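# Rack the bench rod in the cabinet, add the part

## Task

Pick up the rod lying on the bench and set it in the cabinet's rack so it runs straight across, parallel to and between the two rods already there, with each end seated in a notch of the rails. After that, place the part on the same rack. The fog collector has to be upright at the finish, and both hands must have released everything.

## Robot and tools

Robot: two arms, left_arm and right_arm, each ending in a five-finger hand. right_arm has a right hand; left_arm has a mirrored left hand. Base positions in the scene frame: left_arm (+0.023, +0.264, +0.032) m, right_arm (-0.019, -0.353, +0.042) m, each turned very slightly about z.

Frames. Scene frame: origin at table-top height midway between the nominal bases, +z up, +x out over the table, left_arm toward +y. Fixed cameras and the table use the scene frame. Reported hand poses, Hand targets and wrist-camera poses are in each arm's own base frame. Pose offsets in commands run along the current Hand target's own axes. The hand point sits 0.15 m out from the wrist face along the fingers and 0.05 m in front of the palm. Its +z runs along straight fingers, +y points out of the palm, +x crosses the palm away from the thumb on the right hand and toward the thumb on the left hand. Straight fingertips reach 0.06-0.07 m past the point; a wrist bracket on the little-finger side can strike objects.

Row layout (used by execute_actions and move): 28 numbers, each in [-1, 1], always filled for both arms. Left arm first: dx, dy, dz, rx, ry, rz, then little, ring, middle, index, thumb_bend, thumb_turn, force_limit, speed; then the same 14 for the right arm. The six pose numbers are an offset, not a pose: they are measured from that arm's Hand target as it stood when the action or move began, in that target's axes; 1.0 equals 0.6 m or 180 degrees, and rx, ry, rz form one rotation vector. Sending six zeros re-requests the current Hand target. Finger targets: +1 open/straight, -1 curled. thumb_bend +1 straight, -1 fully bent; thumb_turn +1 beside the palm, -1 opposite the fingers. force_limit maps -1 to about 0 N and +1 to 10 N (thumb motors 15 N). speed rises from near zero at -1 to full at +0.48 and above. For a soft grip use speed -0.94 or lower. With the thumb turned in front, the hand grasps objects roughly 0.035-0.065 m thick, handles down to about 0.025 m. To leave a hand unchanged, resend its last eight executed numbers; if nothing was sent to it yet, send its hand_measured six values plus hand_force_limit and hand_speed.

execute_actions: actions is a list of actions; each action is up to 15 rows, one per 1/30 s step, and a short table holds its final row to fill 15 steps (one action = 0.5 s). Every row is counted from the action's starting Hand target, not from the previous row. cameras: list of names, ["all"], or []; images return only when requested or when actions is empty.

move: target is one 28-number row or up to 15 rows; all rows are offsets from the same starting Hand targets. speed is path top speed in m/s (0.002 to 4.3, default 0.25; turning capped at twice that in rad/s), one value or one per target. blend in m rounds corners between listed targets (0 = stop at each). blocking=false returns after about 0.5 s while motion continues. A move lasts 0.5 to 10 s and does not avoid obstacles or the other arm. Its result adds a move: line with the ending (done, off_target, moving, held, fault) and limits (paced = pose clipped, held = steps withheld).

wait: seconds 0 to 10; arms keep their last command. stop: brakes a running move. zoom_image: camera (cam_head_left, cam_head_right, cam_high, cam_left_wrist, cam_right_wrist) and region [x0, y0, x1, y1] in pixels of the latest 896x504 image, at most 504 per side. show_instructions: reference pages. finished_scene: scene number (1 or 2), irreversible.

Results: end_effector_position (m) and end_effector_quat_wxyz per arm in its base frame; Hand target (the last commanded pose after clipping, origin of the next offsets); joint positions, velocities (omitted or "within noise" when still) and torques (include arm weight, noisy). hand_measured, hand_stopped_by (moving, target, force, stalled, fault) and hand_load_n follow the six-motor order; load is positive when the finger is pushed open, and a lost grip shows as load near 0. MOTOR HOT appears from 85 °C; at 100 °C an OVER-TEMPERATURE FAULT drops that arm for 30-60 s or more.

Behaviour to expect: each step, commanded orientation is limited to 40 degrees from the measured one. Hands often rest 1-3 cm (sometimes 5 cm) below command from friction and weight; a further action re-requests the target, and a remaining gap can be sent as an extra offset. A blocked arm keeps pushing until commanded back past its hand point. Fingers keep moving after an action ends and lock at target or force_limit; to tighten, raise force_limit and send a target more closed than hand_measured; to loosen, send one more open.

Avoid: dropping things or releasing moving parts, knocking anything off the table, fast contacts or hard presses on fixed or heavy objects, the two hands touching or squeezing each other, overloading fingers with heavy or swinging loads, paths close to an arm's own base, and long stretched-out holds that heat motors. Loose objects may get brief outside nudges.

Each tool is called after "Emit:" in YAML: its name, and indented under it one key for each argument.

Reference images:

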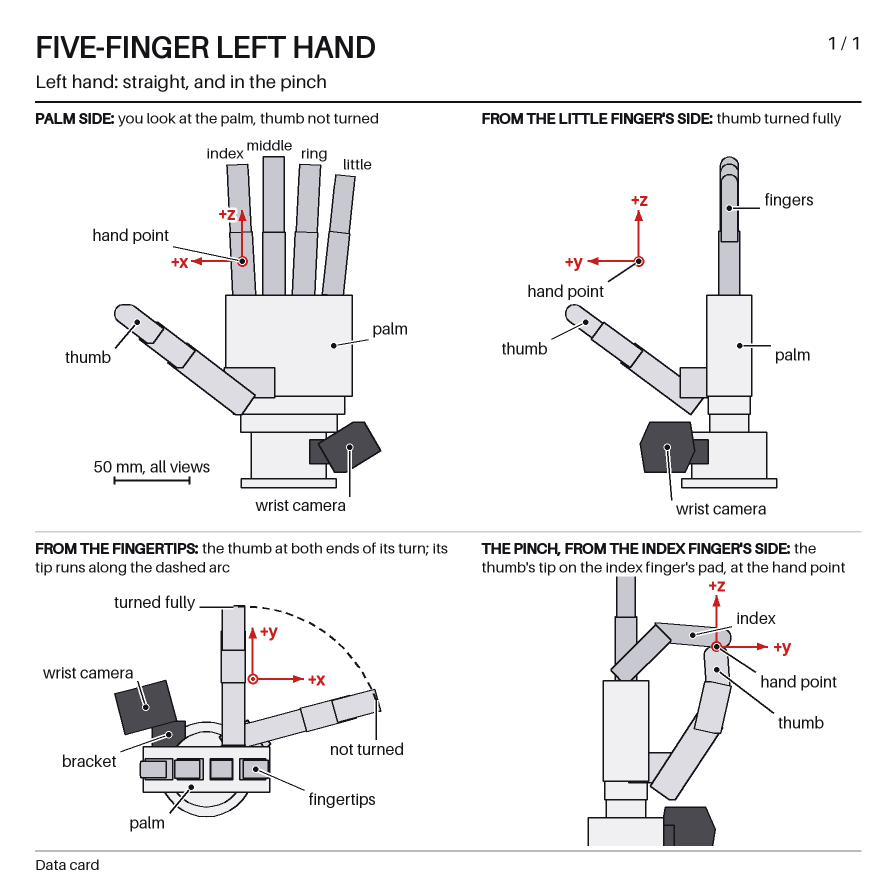

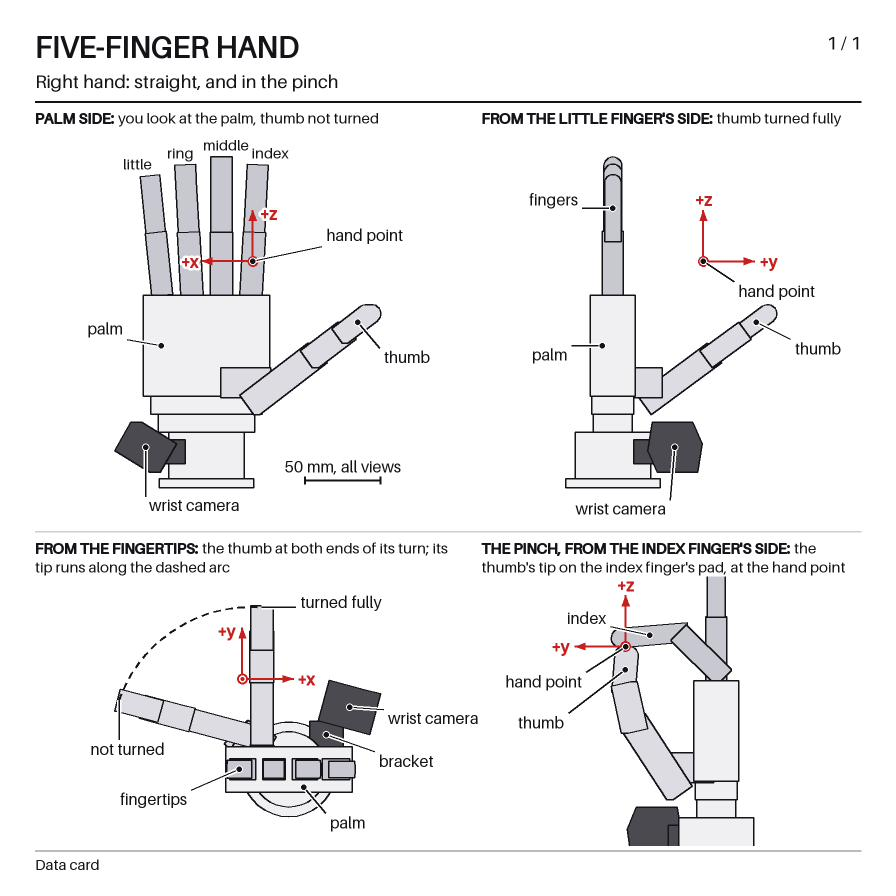

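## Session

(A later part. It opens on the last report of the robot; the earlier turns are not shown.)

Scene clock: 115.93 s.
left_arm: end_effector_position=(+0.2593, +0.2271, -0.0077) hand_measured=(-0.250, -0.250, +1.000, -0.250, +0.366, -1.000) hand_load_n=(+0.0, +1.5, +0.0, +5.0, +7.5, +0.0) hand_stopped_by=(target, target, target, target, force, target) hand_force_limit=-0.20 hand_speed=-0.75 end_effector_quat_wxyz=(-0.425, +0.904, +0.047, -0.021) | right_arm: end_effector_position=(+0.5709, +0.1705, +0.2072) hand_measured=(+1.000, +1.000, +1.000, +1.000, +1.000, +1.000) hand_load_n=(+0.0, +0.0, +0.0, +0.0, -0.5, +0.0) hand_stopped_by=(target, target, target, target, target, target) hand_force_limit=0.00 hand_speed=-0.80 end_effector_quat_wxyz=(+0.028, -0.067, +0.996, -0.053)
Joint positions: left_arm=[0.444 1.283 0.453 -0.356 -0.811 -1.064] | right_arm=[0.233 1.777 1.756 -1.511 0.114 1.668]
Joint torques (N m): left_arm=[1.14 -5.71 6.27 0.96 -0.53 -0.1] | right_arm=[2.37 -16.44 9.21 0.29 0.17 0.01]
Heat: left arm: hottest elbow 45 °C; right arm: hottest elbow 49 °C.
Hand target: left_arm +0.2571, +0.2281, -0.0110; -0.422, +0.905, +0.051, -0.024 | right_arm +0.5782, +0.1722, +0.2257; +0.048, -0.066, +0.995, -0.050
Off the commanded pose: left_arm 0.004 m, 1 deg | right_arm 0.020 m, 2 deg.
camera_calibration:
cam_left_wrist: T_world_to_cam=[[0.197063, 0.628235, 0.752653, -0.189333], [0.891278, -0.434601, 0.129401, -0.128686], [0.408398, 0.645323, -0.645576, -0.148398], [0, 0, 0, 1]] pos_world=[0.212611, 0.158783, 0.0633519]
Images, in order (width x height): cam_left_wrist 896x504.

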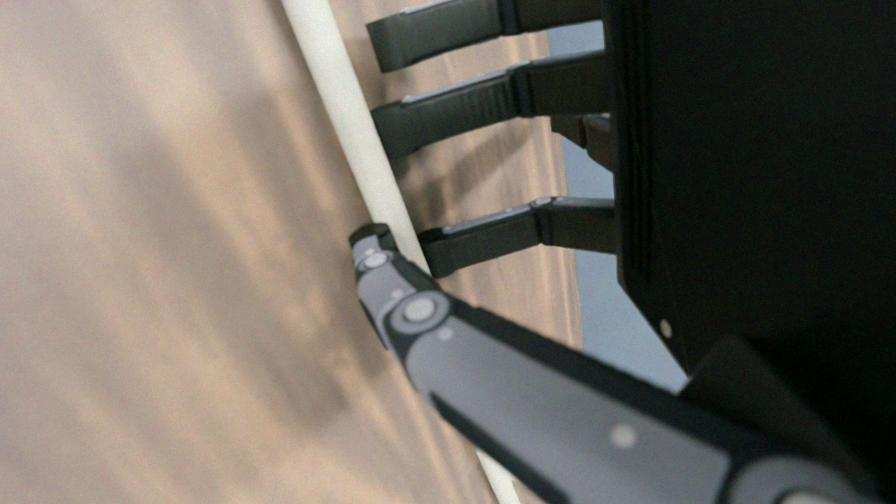

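Emit:
move:
  target: [0,-0.049,-0.0325,0,0,0,-0.25,-0.25,1,-0.25,0.1,-1,-0.2,-0.75, 0,0,0,0,0,0,1,1,1,1,1,1,0,-0.8]
  speed: 0.06
  cameras: ["cam_left_wrist","cam_head_right","cam_head_left"]

Emit:
zoom_image:
  camera: "cam_left_wrist"
  region: [220, 0, 560, 300]

Scene clock: 123.63 s.
left_arm: end_effector_position=(+0.2398, +0.2219, +0.0063) hand_measured=(-0.250, -0.250, +1.000, -0.250, +0.366, -1.000) hand_load_n=(+0.0, +1.0, +0.0, +3.5, +4.5, -0.5) hand_stopped_by=(target, target, target, target, force, target) hand_force_limit=-0.20 hand_speed=-0.75 end_effector_quat_wxyz=(-0.416, +0.908, +0.044, -0.039) | right_arm: end_effector_position=(+0.5709, +0.1705, +0.2072) hand_measured=(+1.000, +1.000, +1.000, +1.000, +1.000, +1.000) hand_load_n=(+0.0, +0.0, +0.0, +0.0, +0.0, +0.0) hand_stopped_by=(target, target, target, target, target, target) hand_force_limit=0.00 hand_speed=-0.80 end_effector_quat_wxyz=(+0.028, -0.067, +0.996, -0.053)
Joint positions: left_arm=[0.458 1.198 0.453 -0.478 -0.806 -1.059] | right_arm=[0.233 1.777 1.756 -1.511 0.114 1.668]
Joint torques (N m): left_arm=[1.38 -6.3 10.17 0.55 -0.55 0.04] | right_arm=[3.55 -16.5 9.42 0.35 0.15 0.02]
Heat: left arm: hottest elbow 45 °C; right arm: hottest elbow 50 °C.
Hand target: left_arm +0.2566, +0.2321, +0.0241; -0.422, +0.905, +0.051, -0.024 | right_arm +0.5782, +0.1722, +0.2257; +0.048, -0.066, +0.995, -0.050
Off the commanded pose: left_arm 0.026 m, 2 deg | right_arm 0.020 m, 2 deg.
move: off_target (left_arm, right_arm)
camera_calibration:
cam_left_wrist: T_world_to_cam=[[0.217269, 0.645769, 0.731967, -0.201281], [0.89955, -0.423587, 0.106692, -0.119693], [0.37895, 0.635261, -0.672934, -0.118622], [0, 0, 0, 1]] pos_world=[0.196354, 0.154637, 0.0802768]
Images, in order (width x height): cam_head_left 896x504, cam_head_right 896x504, cam_left_wrist 896x504.

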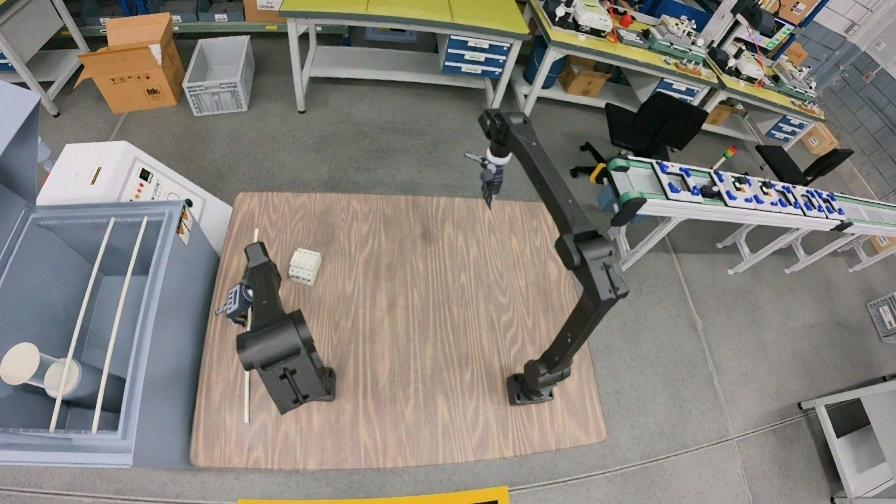

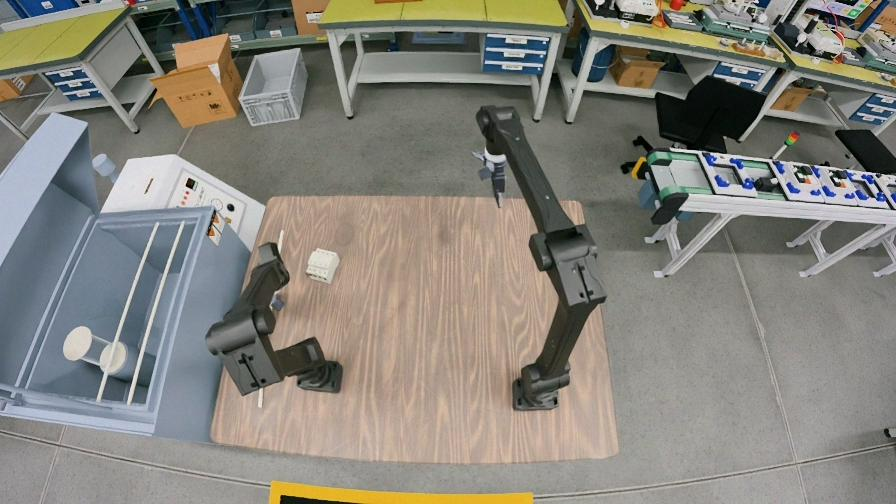

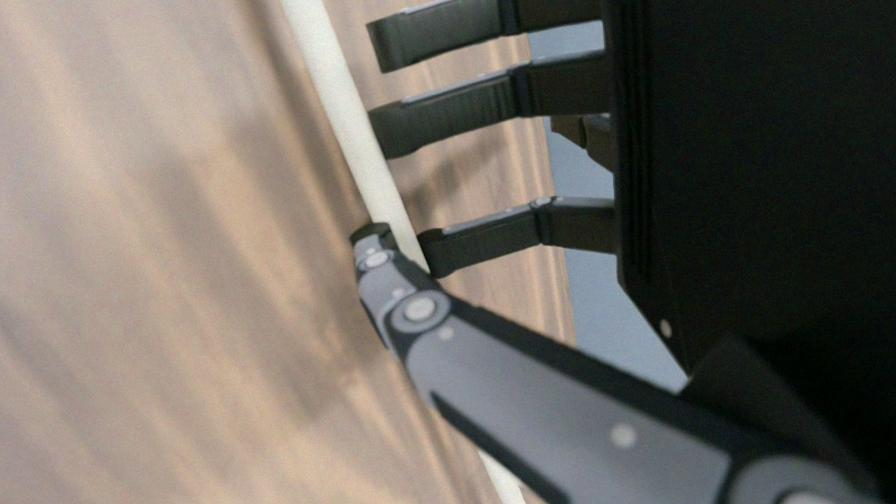

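Scaled by 1.482 from the camera's 896x504 image, which has a finer 1280x720 frame.

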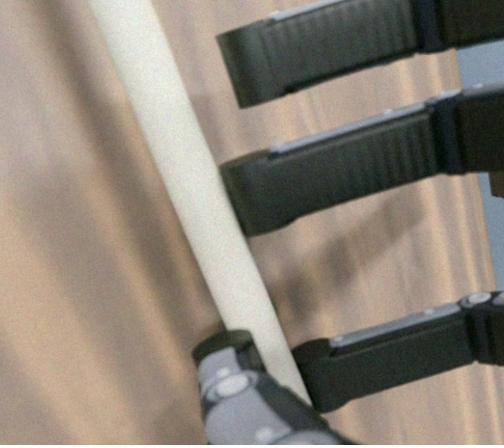

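Emit:
execute_actions:
  actions:
    - [[0,0,0,0,0,0,-0.25,-0.25,1,-0.25,0.05,-1,0.05,-0.85, 0,0,0,0,0,0,1,1,1,1,1,1,0,-0.8]]
    - [[0,0,0,0,0,0,-0.25,-0.25,1,-0.25,0.05,-1,0.05,-0.85, 0,0,0,0,0,0,1,1,1,1,1,1,0,-0.8]]
  cameras: ["cam_left_wrist"]

Scene clock: 129.13 s.
left_arm: end_effector_position=(+0.2399, +0.2219, +0.0062) hand_measured=(-0.250, -0.250, +1.000, -0.250, +0.350, -1.000) hand_load_n=(+0.0, +1.0, -0.5, +6.5, +8.0, -0.5) hand_stopped_by=(target, target, target, target, force, target) hand_force_limit=0.05 hand_speed=-0.85 end_effector_quat_wxyz=(-0.416, +0.908, +0.044, -0.039) | right_arm: end_effector_position=(+0.5709, +0.1705, +0.2072) hand_measured=(+1.000, +1.000, +1.000, +1.000, +1.000, +1.000) hand_load_n=(+0.0, +0.0, +0.0, +0.0, +0.0, +0.0) hand_stopped_by=(target, target, target, target, target, target) hand_force_limit=0.00 hand_speed=-0.80 end_effector_quat_wxyz=(+0.028, -0.067, +0.996, -0.053)
Joint positions: left_arm=[0.458 1.198 0.453 -0.478 -0.805 -1.059] | right_arm=[0.233 1.777 1.756 -1.511 0.114 1.668]
Joint torques (N m): left_arm=[1.38 -6.36 10.21 0.54 -0.56 0.05] | right_arm=[2.9 -16.32 9.26 0.25 0.17 0.03]
Heat: left arm: hottest elbow 46 °C; right arm: hottest elbow 50 °C.
Hand target: left_arm +0.2567, +0.2320, +0.0240; -0.422, +0.905, +0.052, -0.023 | right_arm +0.5782, +0.1722, +0.2257; +0.048, -0.066, +0.995, -0.050
Off the commanded pose: left_arm 0.026 m, 2 deg | right_arm 0.020 m, 2 deg.
camera_calibration:
cam_left_wrist: T_world_to_cam=[[0.217236, 0.645967, 0.731803, -0.201291], [0.899466, -0.423691, 0.106988, -0.119686], [0.379169, 0.63499, -0.673067, -0.118613], [0, 0, 0, 1]] pos_world=[0.196355, 0.154636, 0.0802754]
Images, in order (width x height): cam_left_wrist 896x504.

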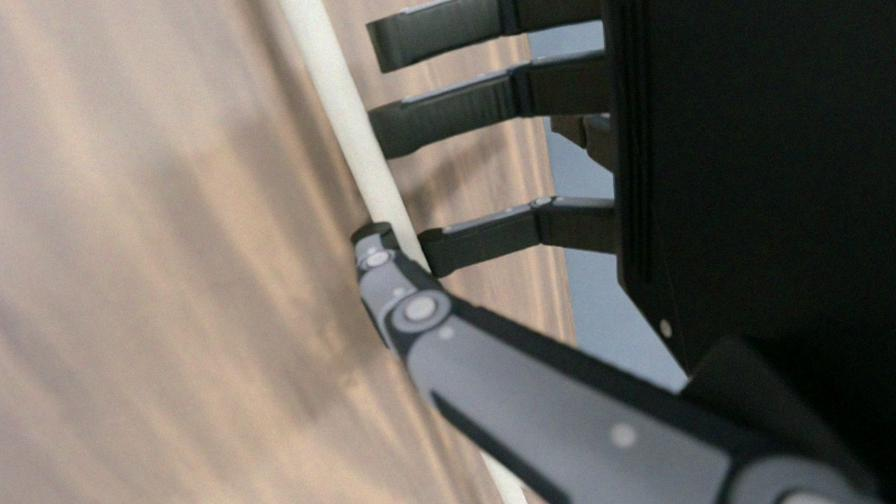

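Emit:
move:
  target: [0,-0.1277,-0.1072,0,0,0,-0.25,-0.25,1,-0.25,0.05,-1,0.05,-0.85, 0,0,0,0,0,0,1,1,1,1,1,1,0,-0.8]
  speed: 0.1
  cameras: ["cam_left_wrist","cam_head_right","cam_head_left"]

Emit:
zoom_image:
  camera: "cam_left_wrist"
  region: [220, 0, 560, 300]

Scene clock: 135.43 s.
left_arm: end_effector_position=(+0.2442, +0.2247, +0.1039) hand_measured=(-0.250, -0.250, +1.000, -0.250, +0.348, -1.000) hand_load_n=(+0.0, +0.0, +0.0, +0.0, +0.0, +0.0) hand_stopped_by=(target, target, target, target, force, target) hand_force_limit=0.05 hand_speed=-0.85 end_effector_quat_wxyz=(-0.416, +0.907, +0.043, -0.039) | right_arm: end_effector_position=(+0.5709, +0.1705, +0.2072) hand_measured=(+1.000, +1.000, +1.000, +1.000, +1.000, +1.000) hand_load_n=(-0.5, +0.0, +0.0, +0.0, +0.0, +0.0) hand_stopped_by=(target, target, target, target, target, target) hand_force_limit=0.00 hand_speed=-0.80 end_effector_quat_wxyz=(+0.028, -0.067, +0.996, -0.053)
Joint positions: left_arm=[0.461 1.009 0.631 -0.841 -0.805 -1.054] | right_arm=[0.233 1.777 1.756 -1.511 0.114 1.668]
Joint torques (N m): left_arm=[1.08 -5.3 12.1 0.5 -0.58 -0.02] | right_arm=[2.9 -16.21 9.24 0.25 0.18 0.02]
Heat: left arm: hottest elbow 46 °C; right arm: hottest elbow 50 °C.
Hand target: left_arm +0.2564, +0.2319, +0.1240; -0.422, +0.905, +0.052, -0.024 | right_arm +0.5782, +0.1722, +0.2257; +0.048, -0.066, +0.995, -0.050
Off the commanded pose: left_arm 0.025 m, 2 deg | right_arm 0.020 m, 2 deg.
move: off_target (left_arm, right_arm)
camera_calibration:
cam_left_wrist: T_world_to_cam=[[0.218247, 0.644801, 0.73253, -0.275591], [0.898843, -0.42515, 0.106437, -0.132273], [0.380066, 0.635199, -0.672363, -0.05663], [0, 0, 0, 1]] pos_world=[0.200563, 0.157437, 0.177881]
Images, in order (width x height): cam_head_left 896x504, cam_head_right 896x504, cam_left_wrist 896x504.

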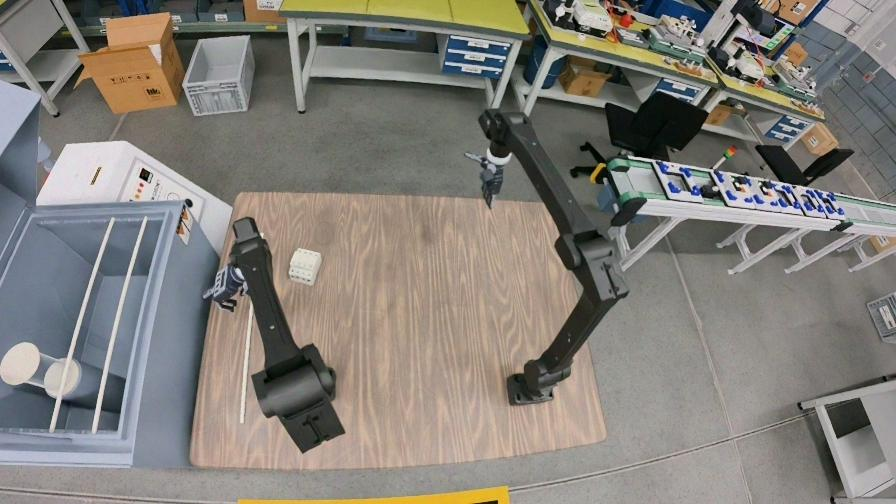

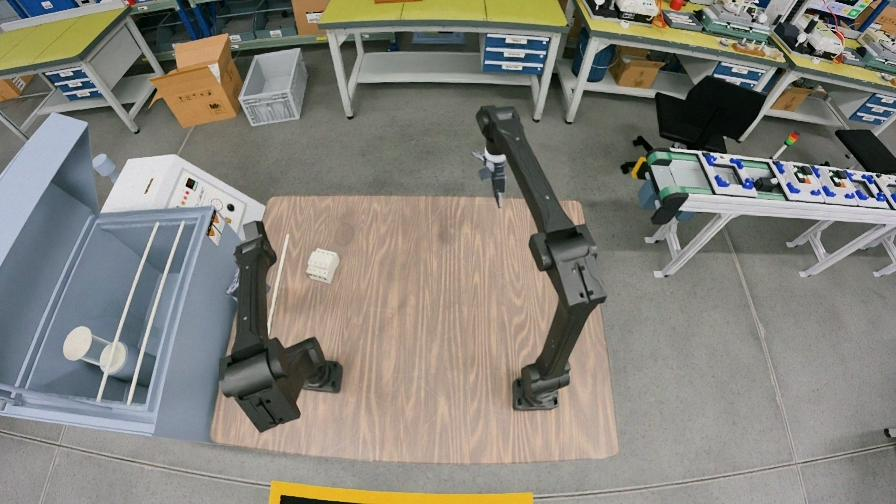

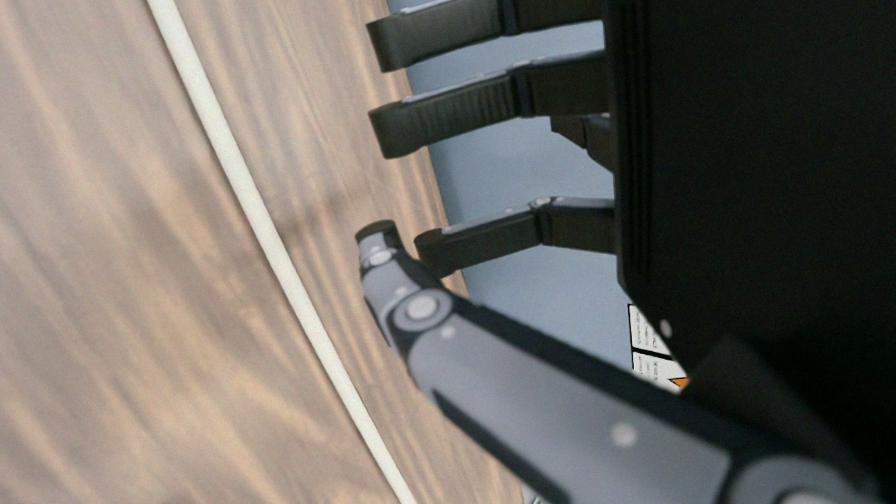

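Scaled by 1.482 from the camera's 896x504 image, which has a finer 1280x720 frame.

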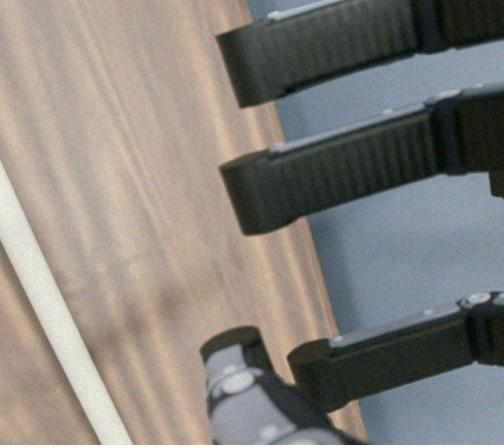

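Emit:
execute_actions:
  actions:
    - [[0,0,0,0,0,0,-0.15,-0.15,1,-0.15,0.6,-1,0,0.3, 0,0,0,0,0,0,1,1,1,1,1,1,0,-0.8]]
  cameras: ["cam_left_wrist","cam_head_right"]

Scene clock: 139.00 s.
left_arm: end_effector_position=(+0.2441, +0.2247, +0.1038) hand_measured=(-0.150, -0.150, +1.000, -0.150, +0.600, -1.000) hand_load_n=(+0.0, +0.0, -0.5, +0.0, +0.0, +0.0) hand_stopped_by=(target, target, target, target, target, target) hand_force_limit=0.00 hand_speed=0.30 end_effector_quat_wxyz=(-0.416, +0.907, +0.043, -0.039) | right_arm: end_effector_position=(+0.5709, +0.1705, +0.2072) hand_measured=(+1.000, +1.000, +1.000, +1.000, +1.000, +1.000) hand_load_n=(+0.0, +0.0, +0.0, +0.0, +0.0, +0.0) hand_stopped_by=(target, target, target, target, target, target) hand_force_limit=0.00 hand_speed=-0.80 end_effector_quat_wxyz=(+0.028, -0.067, +0.996, -0.053)
Joint positions: left_arm=[0.461 1.009 0.631 -0.841 -0.805 -1.054] | right_arm=[0.233 1.777 1.756 -1.511 0.114 1.668]
Joint torques (N m): left_arm=[1.08 -5.07 11.99 0.46 -0.54 -0.02] | right_arm=[3.37 -15.74 9.09 0.1 0.17 0.04]
Heat: left arm: hottest elbow 47 °C; right arm: hottest elbow 50 °C.
Hand target: left_arm +0.2564, +0.2319, +0.1240; -0.422, +0.905, +0.051, -0.024 | right_arm +0.5782, +0.1722, +0.2257; +0.048, -0.066, +0.995, -0.050
Off the commanded pose: left_arm 0.025 m, 2 deg | right_arm 0.020 m, 2 deg.
camera_calibration:
cam_left_wrist: T_world_to_cam=[[0.21851, 0.644996, 0.73228, -0.275532], [0.898863, -0.425152, 0.106258, -0.132144], [0.379866, 0.635001, -0.672663, -0.056535], [0, 0, 0, 1]] pos_world=[0.200462, 0.157436, 0.177779]
Images, in order (width x height): cam_head_right 896x504, cam_left_wrist 896x504.

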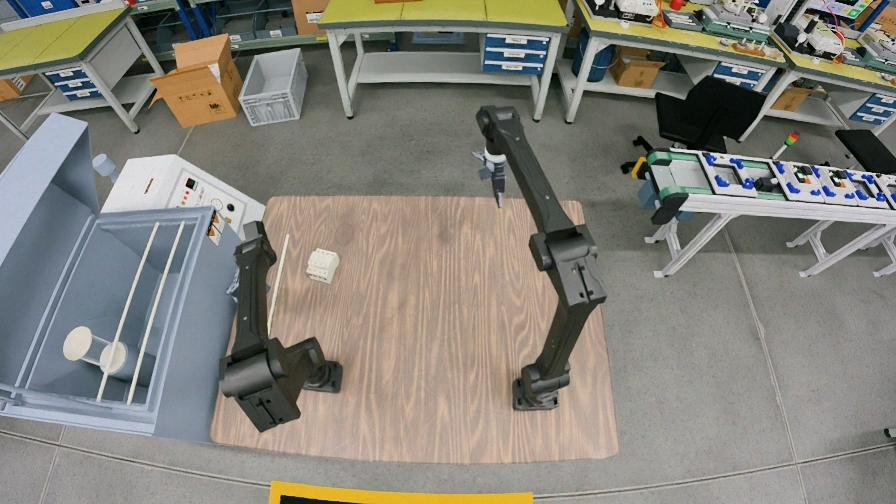

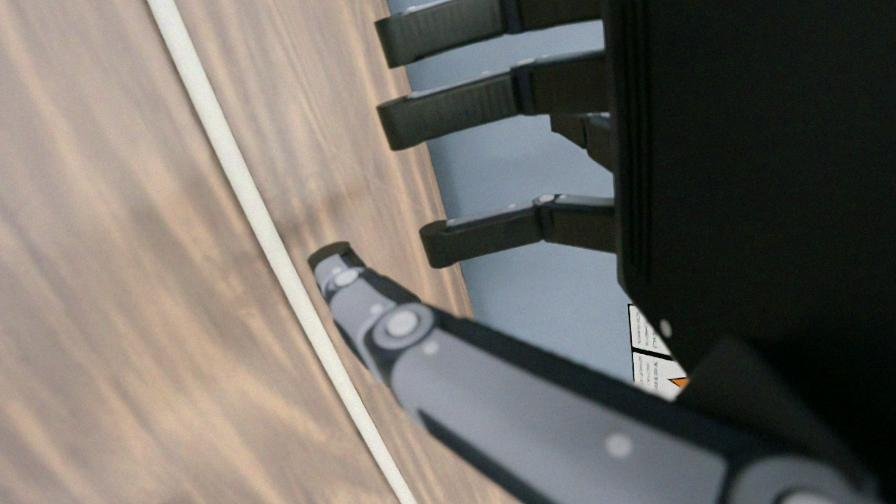

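Emit:
move:
  target: [-0.04,0.1208,0.0352,0.0722,0,0,0,0,1,0,0.37,-1,0,0.3, 0,0,0,0,0,0,1,1,1,1,1,1,0,-0.8]
  speed: 0.12
  cameras: ["cam_left_wrist"]

Emit:
zoom_image:
  camera: "cam_left_wrist"
  region: [130, 0, 450, 300]

Scene clock: 176.87 s.
left_arm: end_effector_position=(+0.2325, +0.1996, +0.0552) hand_measured=(+0.000, +0.000, +1.000, +0.000, +0.370, -1.000) hand_load_n=(+0.0, +0.0, -0.5, -0.5, +0.0, +0.0) hand_stopped_by=(target, target, target, target, target, target) hand_force_limit=0.00 hand_speed=0.30 end_effector_quat_wxyz=(-0.521, +0.852, +0.047, -0.033) | right_arm: end_effector_position=(+0.5709, +0.1705, +0.2072) hand_measured=(+1.000, +1.000, +1.000, +1.000, +1.000, +1.000) hand_load_n=(+0.0, +0.0, +0.0, +0.0, +0.5, +0.0) hand_stopped_by=(target, target, target, target, target, target) hand_force_limit=0.00 hand_speed=-0.80 end_effector_quat_wxyz=(+0.028, -0.067, +0.996, -0.053)
Joint positions: left_arm=[0.233 1.076 0.442 -0.717 -1.085 -1.315] | right_arm=[0.233 1.777 1.756 -1.511 0.114 1.668]
Joint torques (N m): left_arm=[0.44 -4.07 7.57 0.96 -0.99 -0.11] | right_arm=[3.31 -17.55 9.18 0.34 0.19 0.02]
Heat: left arm: hottest elbow 52 °C; right arm: hottest elbow 50 °C.
Hand target: left_arm +0.2361, +0.1991, +0.0549; -0.522, +0.851, +0.048, -0.029 | right_arm +0.5782, +0.1722, +0.2257; +0.048, -0.066, +0.995, -0.050
Off the commanded pose: left_arm 0.004 m, 0 deg | right_arm 0.020 m, 2 deg.
move: off_target (right_arm)
camera_calibration:
cam_left_wrist: T_world_to_cam=[[0.21828, 0.454878, 0.863388, -0.190568], [0.898498, -0.438957, 0.00410942, -0.118742], [0.38086, 0.774856, -0.504523, -0.106288], [0, 0, 0, 1]] pos_world=[0.188768, 0.116921, 0.111397]
Images, in order (width x height): cam_left_wrist 896x504.

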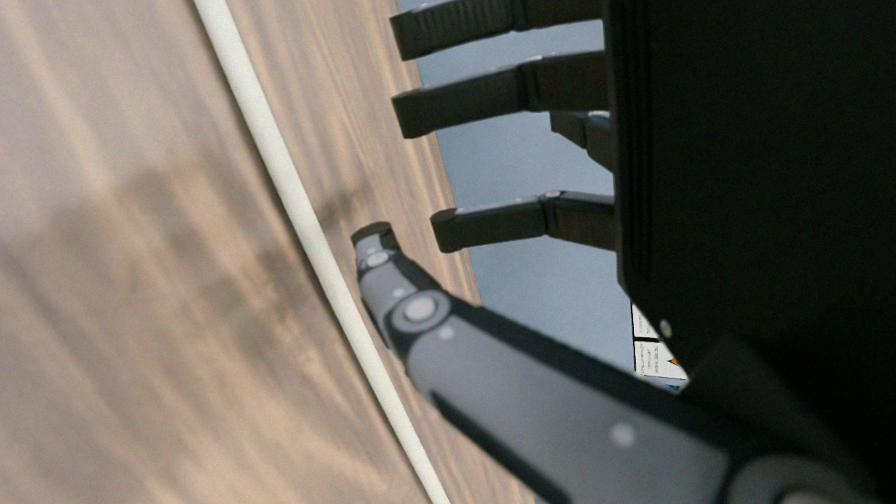

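Scaled by 1.575 from the camera's 896x504 image, which has a finer 1280x720 frame.

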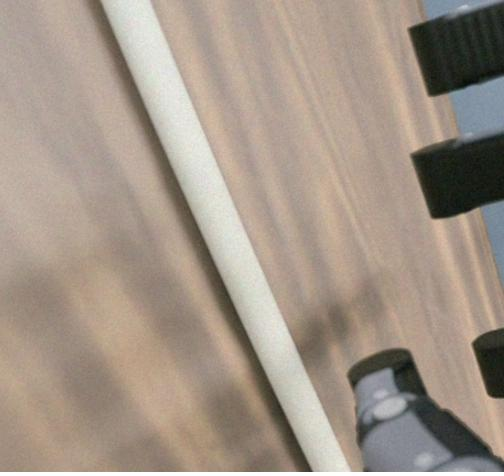

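Emit:
move:
  target: [0.0083,0.0422,0.0533,0,0.0173,0.0088,0,0,1,0,0.37,-1,0,0.3, 0,0,0,0,0,0,1,1,1,1,1,1,0,-0.8]
  speed: 0.08
  cameras: ["cam_left_wrist"]

Emit:
zoom_image:
  camera: "cam_left_wrist"
  region: [180, 0, 500, 300]

Scene clock: 203.97 s.
left_arm: end_effector_position=(+0.2403, +0.2153, +0.0200) hand_measured=(+0.000, +0.000, +1.000, +0.000, +0.370, -1.000) hand_load_n=(+0.0, +0.0, +0.0, +0.0, +0.0, +0.0) hand_stopped_by=(target, target, target, target, target, target) hand_force_limit=0.00 hand_speed=0.30 end_effector_quat_wxyz=(-0.524, +0.851, +0.023, -0.012) | right_arm: end_effector_position=(+0.5709, +0.1705, +0.2072) hand_measured=(+1.000, +1.000, +1.000, +1.000, +1.000, +1.000) hand_load_n=(+0.0, +0.0, +0.0, +0.0, +0.0, +0.0) hand_stopped_by=(target, target, target, target, target, target) hand_force_limit=0.00 hand_speed=-0.80 end_effector_quat_wxyz=(+0.028, -0.067, +0.996, -0.053)
Joint positions: left_arm=[0.305 1.154 0.343 -0.297 -1.042 -1.051] | right_arm=[0.233 1.777 1.756 -1.511 0.114 1.668]
Joint torques (N m): left_arm=[1.2 -4.07 6.32 1.42 -0.57 0.05] | right_arm=[3.43 -16.21 9.13 0.18 0.12 0.04]
Heat: left arm: hottest elbow 49 °C; right arm: hottest elbow 50 °C.
Hand target: left_arm +0.2391, +0.2165, +0.0178; -0.523, +0.852, +0.022, -0.013 | right_arm +0.5782, +0.1722, +0.2257; +0.048, -0.066, +0.995, -0.050
Off the commanded pose: left_arm 0.003 m, 0 deg | right_arm 0.020 m, 2 deg.
move: off_target (right_arm)
camera_calibration:
cam_left_wrist: T_world_to_cam=[[0.237104, 0.434969, 0.868668, -0.169261], [0.868978, -0.494738, 0.0105417, -0.0997432], [0.434348, 0.752354, -0.495283, -0.147447], [0, 0, 0, 1]] pos_world=[0.19085, 0.135208, 0.0750548]
Images, in order (width x height): cam_left_wrist 896x504.

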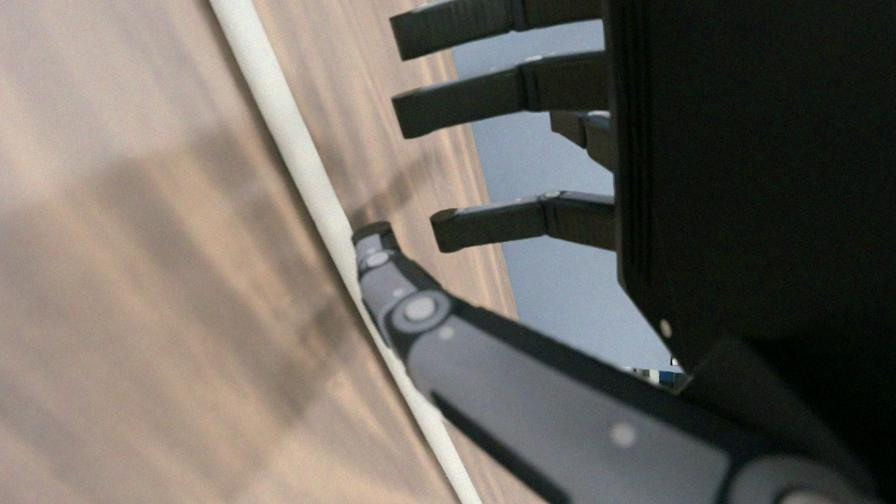

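Scaled by 1.575 from the camera's 896x504 image, which has a finer 1280x720 frame.

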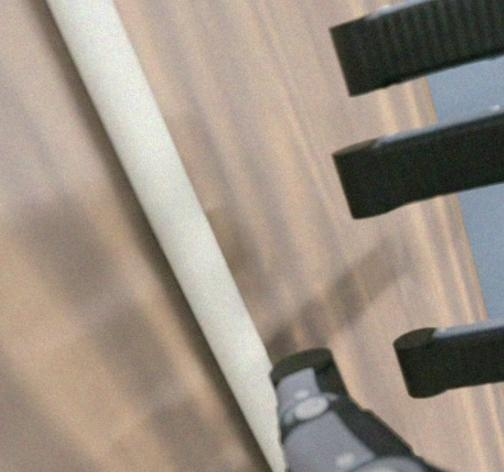

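Emit:
move:
  target: [-0.0063,0.0298,0.0222,0,-0.0099,-0.005,0,0,1,0,0.37,-1,0,0.3, 0,0,0,0,0,0,1,1,1,1,1,1,0,-0.8]
  speed: 0.05
  cameras: ["cam_left_wrist"]

Emit:
zoom_image:
  camera: "cam_left_wrist"
  region: [220, 0, 540, 300]

Scene clock: 217.50 s.
left_arm: end_effector_position=(+0.2366, +0.2179, -0.0022) hand_measured=(+0.000, +0.000, +1.000, +0.000, +0.370, -1.000) hand_load_n=(+0.0, +0.0, +0.0, +0.0, +0.5, +0.0) hand_stopped_by=(target, target, target, target, target, target) hand_force_limit=0.00 hand_speed=0.30 end_effector_quat_wxyz=(-0.521, +0.853, +0.030, -0.022) | right_arm: end_effector_position=(+0.5709, +0.1705, +0.2072) hand_measured=(+1.000, +1.000, +1.000, +1.000, +1.000, +1.000) hand_load_n=(+0.0, +0.0, +0.0, +0.0, +0.0, +0.0) hand_stopped_by=(target, target, target, target, target, target) hand_force_limit=0.00 hand_speed=-0.80 end_effector_quat_wxyz=(+0.028, -0.067, +0.996, -0.053)
Joint positions: left_arm=[0.315 1.249 0.329 -0.22 -1.046 -1.076] | right_arm=[0.233 1.777 1.756 -1.511 0.114 1.668]
Joint torques (N m): left_arm=[1.38 -4.54 5.75 1.42 -0.9 -0.12] | right_arm=[2.9 -16.62 8.87 0.16 0.15 0]
Heat: left arm: hottest elbow 46 °C; right arm: hottest elbow 50 °C.
Hand target: left_arm +0.2351, +0.2201, -0.0042; -0.522, +0.852, +0.037, -0.023 | right_arm +0.5782, +0.1722, +0.2257; +0.048, -0.066, +0.995, -0.050
Off the commanded pose: left_arm 0.003 m, 1 deg | right_arm 0.020 m, 2 deg.
move: off_target (right_arm)
camera_calibration:
cam_left_wrist: T_world_to_cam=[[0.235782, 0.445309, 0.863775, -0.152246], [0.880188, -0.474604, 0.00441339, -0.102127], [0.411916, 0.759244, -0.503859, -0.154917], [0, 0, 0, 1]] pos_world=[0.189601, 0.136946, 0.0539012]
Images, in order (width x height): cam_left_wrist 896x504.

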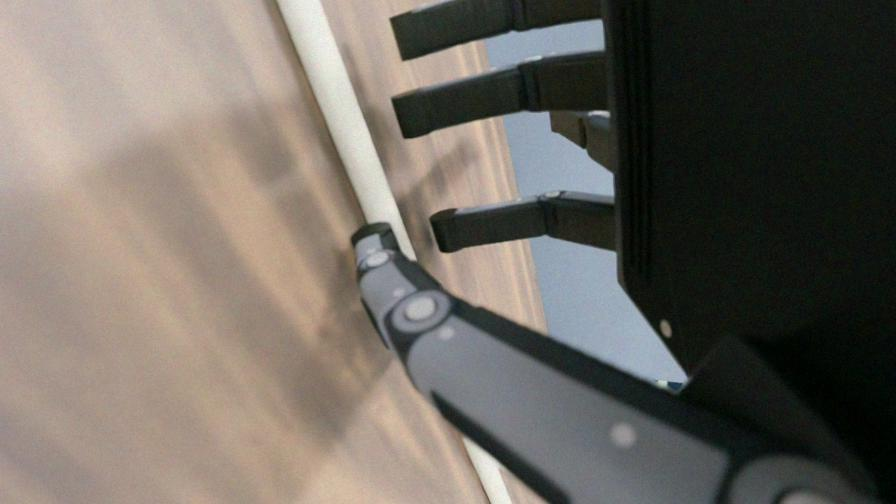

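Scaled by 1.575 from the camera's 896x504 image, which has a finer 1280x720 frame.

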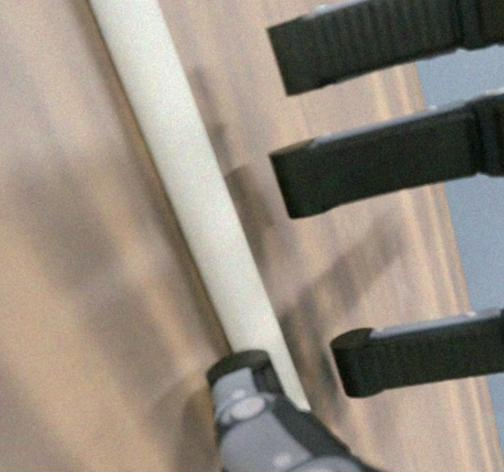

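Emit:
move:
  target: [0,0.0067,0.009,0,0,0,-0.1,-0.1,1,-0.1,0.37,-1,0,0.0, 0,0,0,0,0,0,1,1,1,1,1,1,0,-0.8]
  speed: 0.04
  cameras: ["cam_left_wrist"]

Emit:
zoom_image:
  camera: "cam_left_wrist"
  region: [220, 0, 540, 300]

Scene clock: 227.13 s.
left_arm: end_effector_position=(+0.2375, +0.2219, -0.0066) hand_measured=(-0.100, -0.100, +1.000, -0.100, +0.370, -1.000) hand_load_n=(+0.0, +0.0, +0.0, +0.0, +0.0, -0.5) hand_stopped_by=(target, target, target, target, target, target) hand_force_limit=0.00 hand_speed=0.00 end_effector_quat_wxyz=(-0.523, +0.851, +0.038, -0.019) | right_arm: end_effector_position=(+0.5709, +0.1705, +0.2072) hand_measured=(+1.000, +1.000, +1.000, +1.000, +1.000, +1.000) hand_load_n=(+0.0, +0.0, +0.0, +0.0, +0.0, +0.5) hand_stopped_by=(target, target, target, target, target, target) hand_force_limit=0.00 hand_speed=-0.80 end_effector_quat_wxyz=(+0.028, -0.067, +0.996, -0.053)
Joint positions: left_arm=[0.328 1.276 0.322 -0.167 -1.046 -1.071] | right_arm=[0.233 1.777 1.756 -1.511 0.114 1.668]
Joint torques (N m): left_arm=[1.38 -4.48 5.26 1.54 -0.66 0.08] | right_arm=[3.55 -16.03 9.16 0.25 0.17 0.02]
Heat: left arm: hottest elbow 46 °C; right arm: hottest elbow 50 °C.
Hand target: left_arm +0.2350, +0.2230, -0.0102; -0.522, +0.852, +0.037, -0.022 | right_arm +0.5782, +0.1722, +0.2257; +0.048, -0.066, +0.995, -0.050
Off the commanded pose: left_arm 0.005 m, 1 deg | right_arm 0.020 m, 2 deg.
move: off_target (right_arm)
camera_calibration:
cam_left_wrist: T_world_to_cam=[[0.218533, 0.442393, 0.869788, -0.145661], [0.88476, -0.465817, 0.0146304, -0.103882], [0.411635, 0.766357, -0.493208, -0.162101], [0, 0, 0, 1]] pos_world=[0.190469, 0.140277, 0.0482651]
Images, in order (width x height): cam_left_wrist 896x504.

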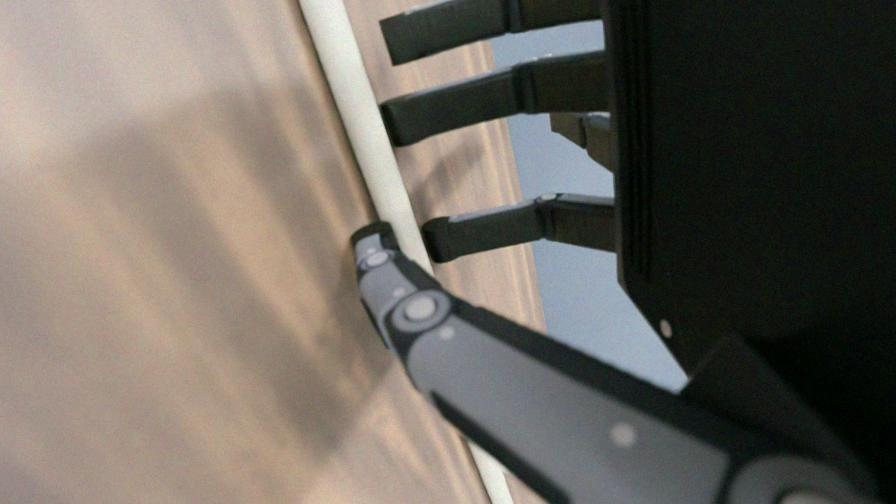

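Scaled by 1.575 from the camera's 896x504 image, which has a finer 1280x720 frame.

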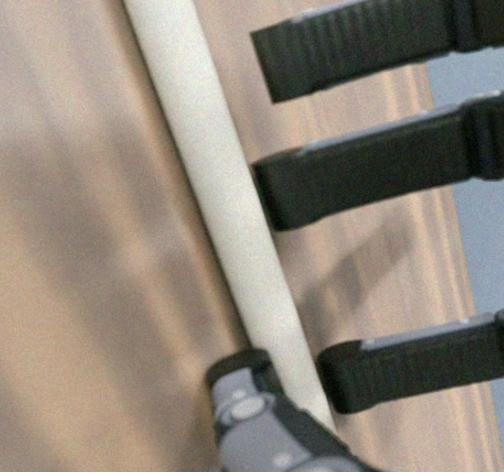

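Emit:
execute_actions:
  actions:
    - [[0,0,0,0,0,0,-0.27,-0.27,1,-0.27,0.37,-1,0.2,-0.6, 0,0,0,0,0,0,1,1,1,1,1,1,0,-0.8]]
    - [[0,0,0,0,0,0,-0.27,-0.27,1,-0.27,0.37,-1,0.2,-0.6, 0,0,0,0,0,0,1,1,1,1,1,1,0,-0.8]]
    - [[0,0,0,0,0,0,-0.27,-0.27,1,-0.27,0.1,-1,0.2,-0.85, 0,0,0,0,0,0,1,1,1,1,1,1,0,-0.8]]
    - [[0,0,0,0,0,0,-0.27,-0.27,1,-0.27,0.1,-1,0.2,-0.85, 0,0,0,0,0,0,1,1,1,1,1,1,0,-0.8]]
  cameras: ["cam_left_wrist"]

Emit:
zoom_image:
  camera: "cam_left_wrist"
  region: [220, 0, 540, 300]

Scene clock: 250.03 s.
left_arm: end_effector_position=(+0.2378, +0.2223, -0.0063) hand_measured=(-0.270, -0.270, +1.000, -0.266, +0.364, -1.000) hand_load_n=(+0.0, +2.0, +0.0, +5.0, +8.5, +0.5) hand_stopped_by=(target, target, target, force, force, target) hand_force_limit=0.20 hand_speed=-0.85 end_effector_quat_wxyz=(-0.524, +0.851, +0.038, -0.018) | right_arm: end_effector_position=(+0.5709, +0.1705, +0.2072) hand_measured=(+1.000, +1.000, +1.000, +1.000, +1.000, +1.000) hand_load_n=(+0.0, +0.0, +0.0, +0.0, +0.0, +0.0) hand_stopped_by=(target, target, target, target, target, target) hand_force_limit=0.00 hand_speed=-0.80 end_effector_quat_wxyz=(+0.028, -0.067, +0.996, -0.053)
Joint positions: left_arm=[0.328 1.276 0.322 -0.164 -1.047 -1.068] | right_arm=[0.233 1.777 1.756 -1.511 0.114 1.668]
Joint torques (N m): left_arm=[1.26 -4.66 5.34 1.39 -0.6 0.05] | right_arm=[3.08 -16.21 9.22 0.17 0.24 -0.01]
Heat: left arm: hottest elbow 44 °C; right arm: hottest elbow 50 °C.
Hand target: left_arm +0.2350, +0.2230, -0.0102; -0.522, +0.852, +0.037, -0.022 | right_arm +0.5782, +0.1722, +0.2257; +0.048, -0.066, +0.995, -0.050
Off the commanded pose: left_arm 0.005 m, 1 deg | right_arm 0.020 m, 2 deg.
camera_calibration:
cam_left_wrist: T_world_to_cam=[[0.218525, 0.44074, 0.870629, -0.14583], [0.884608, -0.466127, 0.0139346, -0.103817], [0.411966, 0.76712, -0.491742, -0.162553], [0, 0, 0, 1]] pos_world=[0.190671, 0.140579, 0.0484759]
Images, in order (width x height): cam_left_wrist 896x504.

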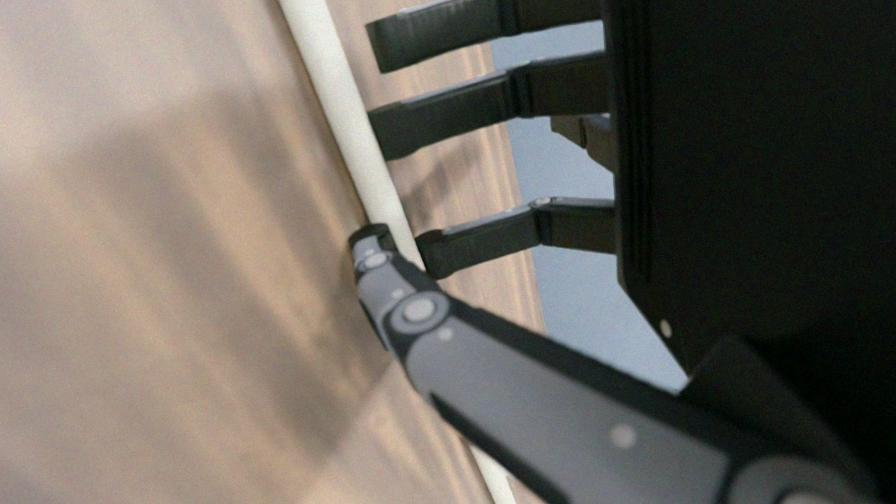

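Scaled by 1.575 from the camera's 896x504 image, which has a finer 1280x720 frame.

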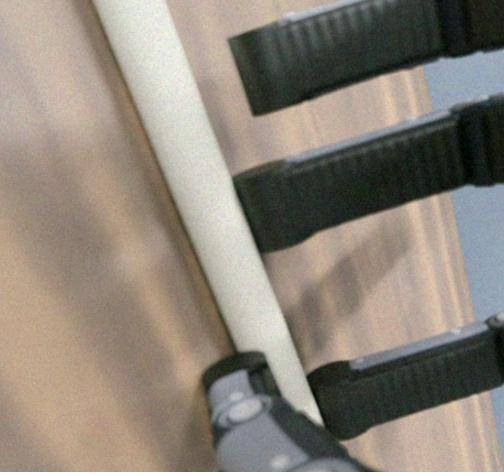

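Emit:
move:
  target: [0,-0.0468,-0.0183,0,0,0,-0.27,-0.27,1,-0.27,0.1,-1,0.2,-0.85, 0,0,0,0,0,0,1,1,1,1,1,1,0,-0.8]
  speed: 0.05
  cameras: ["cam_left_wrist"]

Emit:
zoom_image:
  camera: "cam_left_wrist"
  region: [220, 0, 540, 300]

Scene clock: 256.40 s.
left_arm: end_effector_position=(+0.2245, +0.2211, +0.0099) hand_measured=(-0.270, -0.270, +1.000, -0.266, +0.362, -1.000) hand_load_n=(+0.0, +0.0, -0.5, +0.0, +0.0, +0.0) hand_stopped_by=(target, target, target, force, force, target) hand_force_limit=0.20 hand_speed=-0.85 end_effector_quat_wxyz=(-0.521, +0.852, +0.032, -0.030) | right_arm: end_effector_position=(+0.5709, +0.1705, +0.2072) hand_measured=(+1.000, +1.000, +1.000, +1.000, +1.000, +1.000) hand_load_n=(+0.0, +0.5, +0.0, -0.5, +0.0, +0.0) hand_stopped_by=(target, target, target, target, target, target) hand_force_limit=0.00 hand_speed=-0.80 end_effector_quat_wxyz=(+0.028, -0.067, +0.996, -0.053)
Joint positions: left_arm=[0.341 1.171 0.322 -0.277 -1.042 -1.047] | right_arm=[0.233 1.777 1.756 -1.511 0.114 1.668]
Joint torques (N m): left_arm=[1.32 -5.19 8.38 0.58 -0.61 0.03] | right_arm=[2.55 -16.21 9.33 0.31 0.19 0.03]
Heat: left arm: hottest elbow 44 °C; right arm: hottest elbow 50 °C.
Hand target: left_arm +0.2346, +0.2260, +0.0198; -0.522, +0.852, +0.037, -0.023 | right_arm +0.5782, +0.1722, +0.2257; +0.048, -0.066, +0.995, -0.050
Off the commanded pose: left_arm 0.015 m, 1 deg | right_arm 0.020 m, 2 deg.
move: off_target (left_arm, right_arm)
camera_calibration:
cam_left_wrist: T_world_to_cam=[[0.239456, 0.448608, 0.861053, -0.162739], [0.885507, -0.464608, -0.00419668, -0.093263], [0.398169, 0.763473, -0.508498, -0.144068], [0, 0, 0, 1]] pos_world=[0.178917, 0.139667, 0.0664773]
Images, in order (width x height): cam_left_wrist 896x504.

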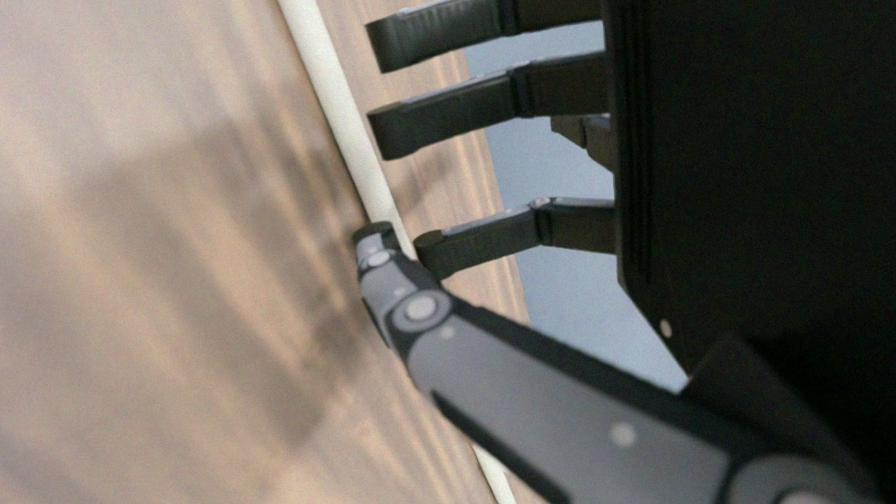

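Scaled by 1.575 from the camera's 896x504 image, which has a finer 1280x720 frame.

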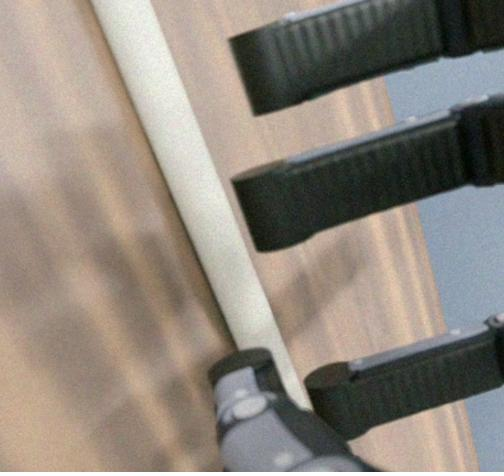

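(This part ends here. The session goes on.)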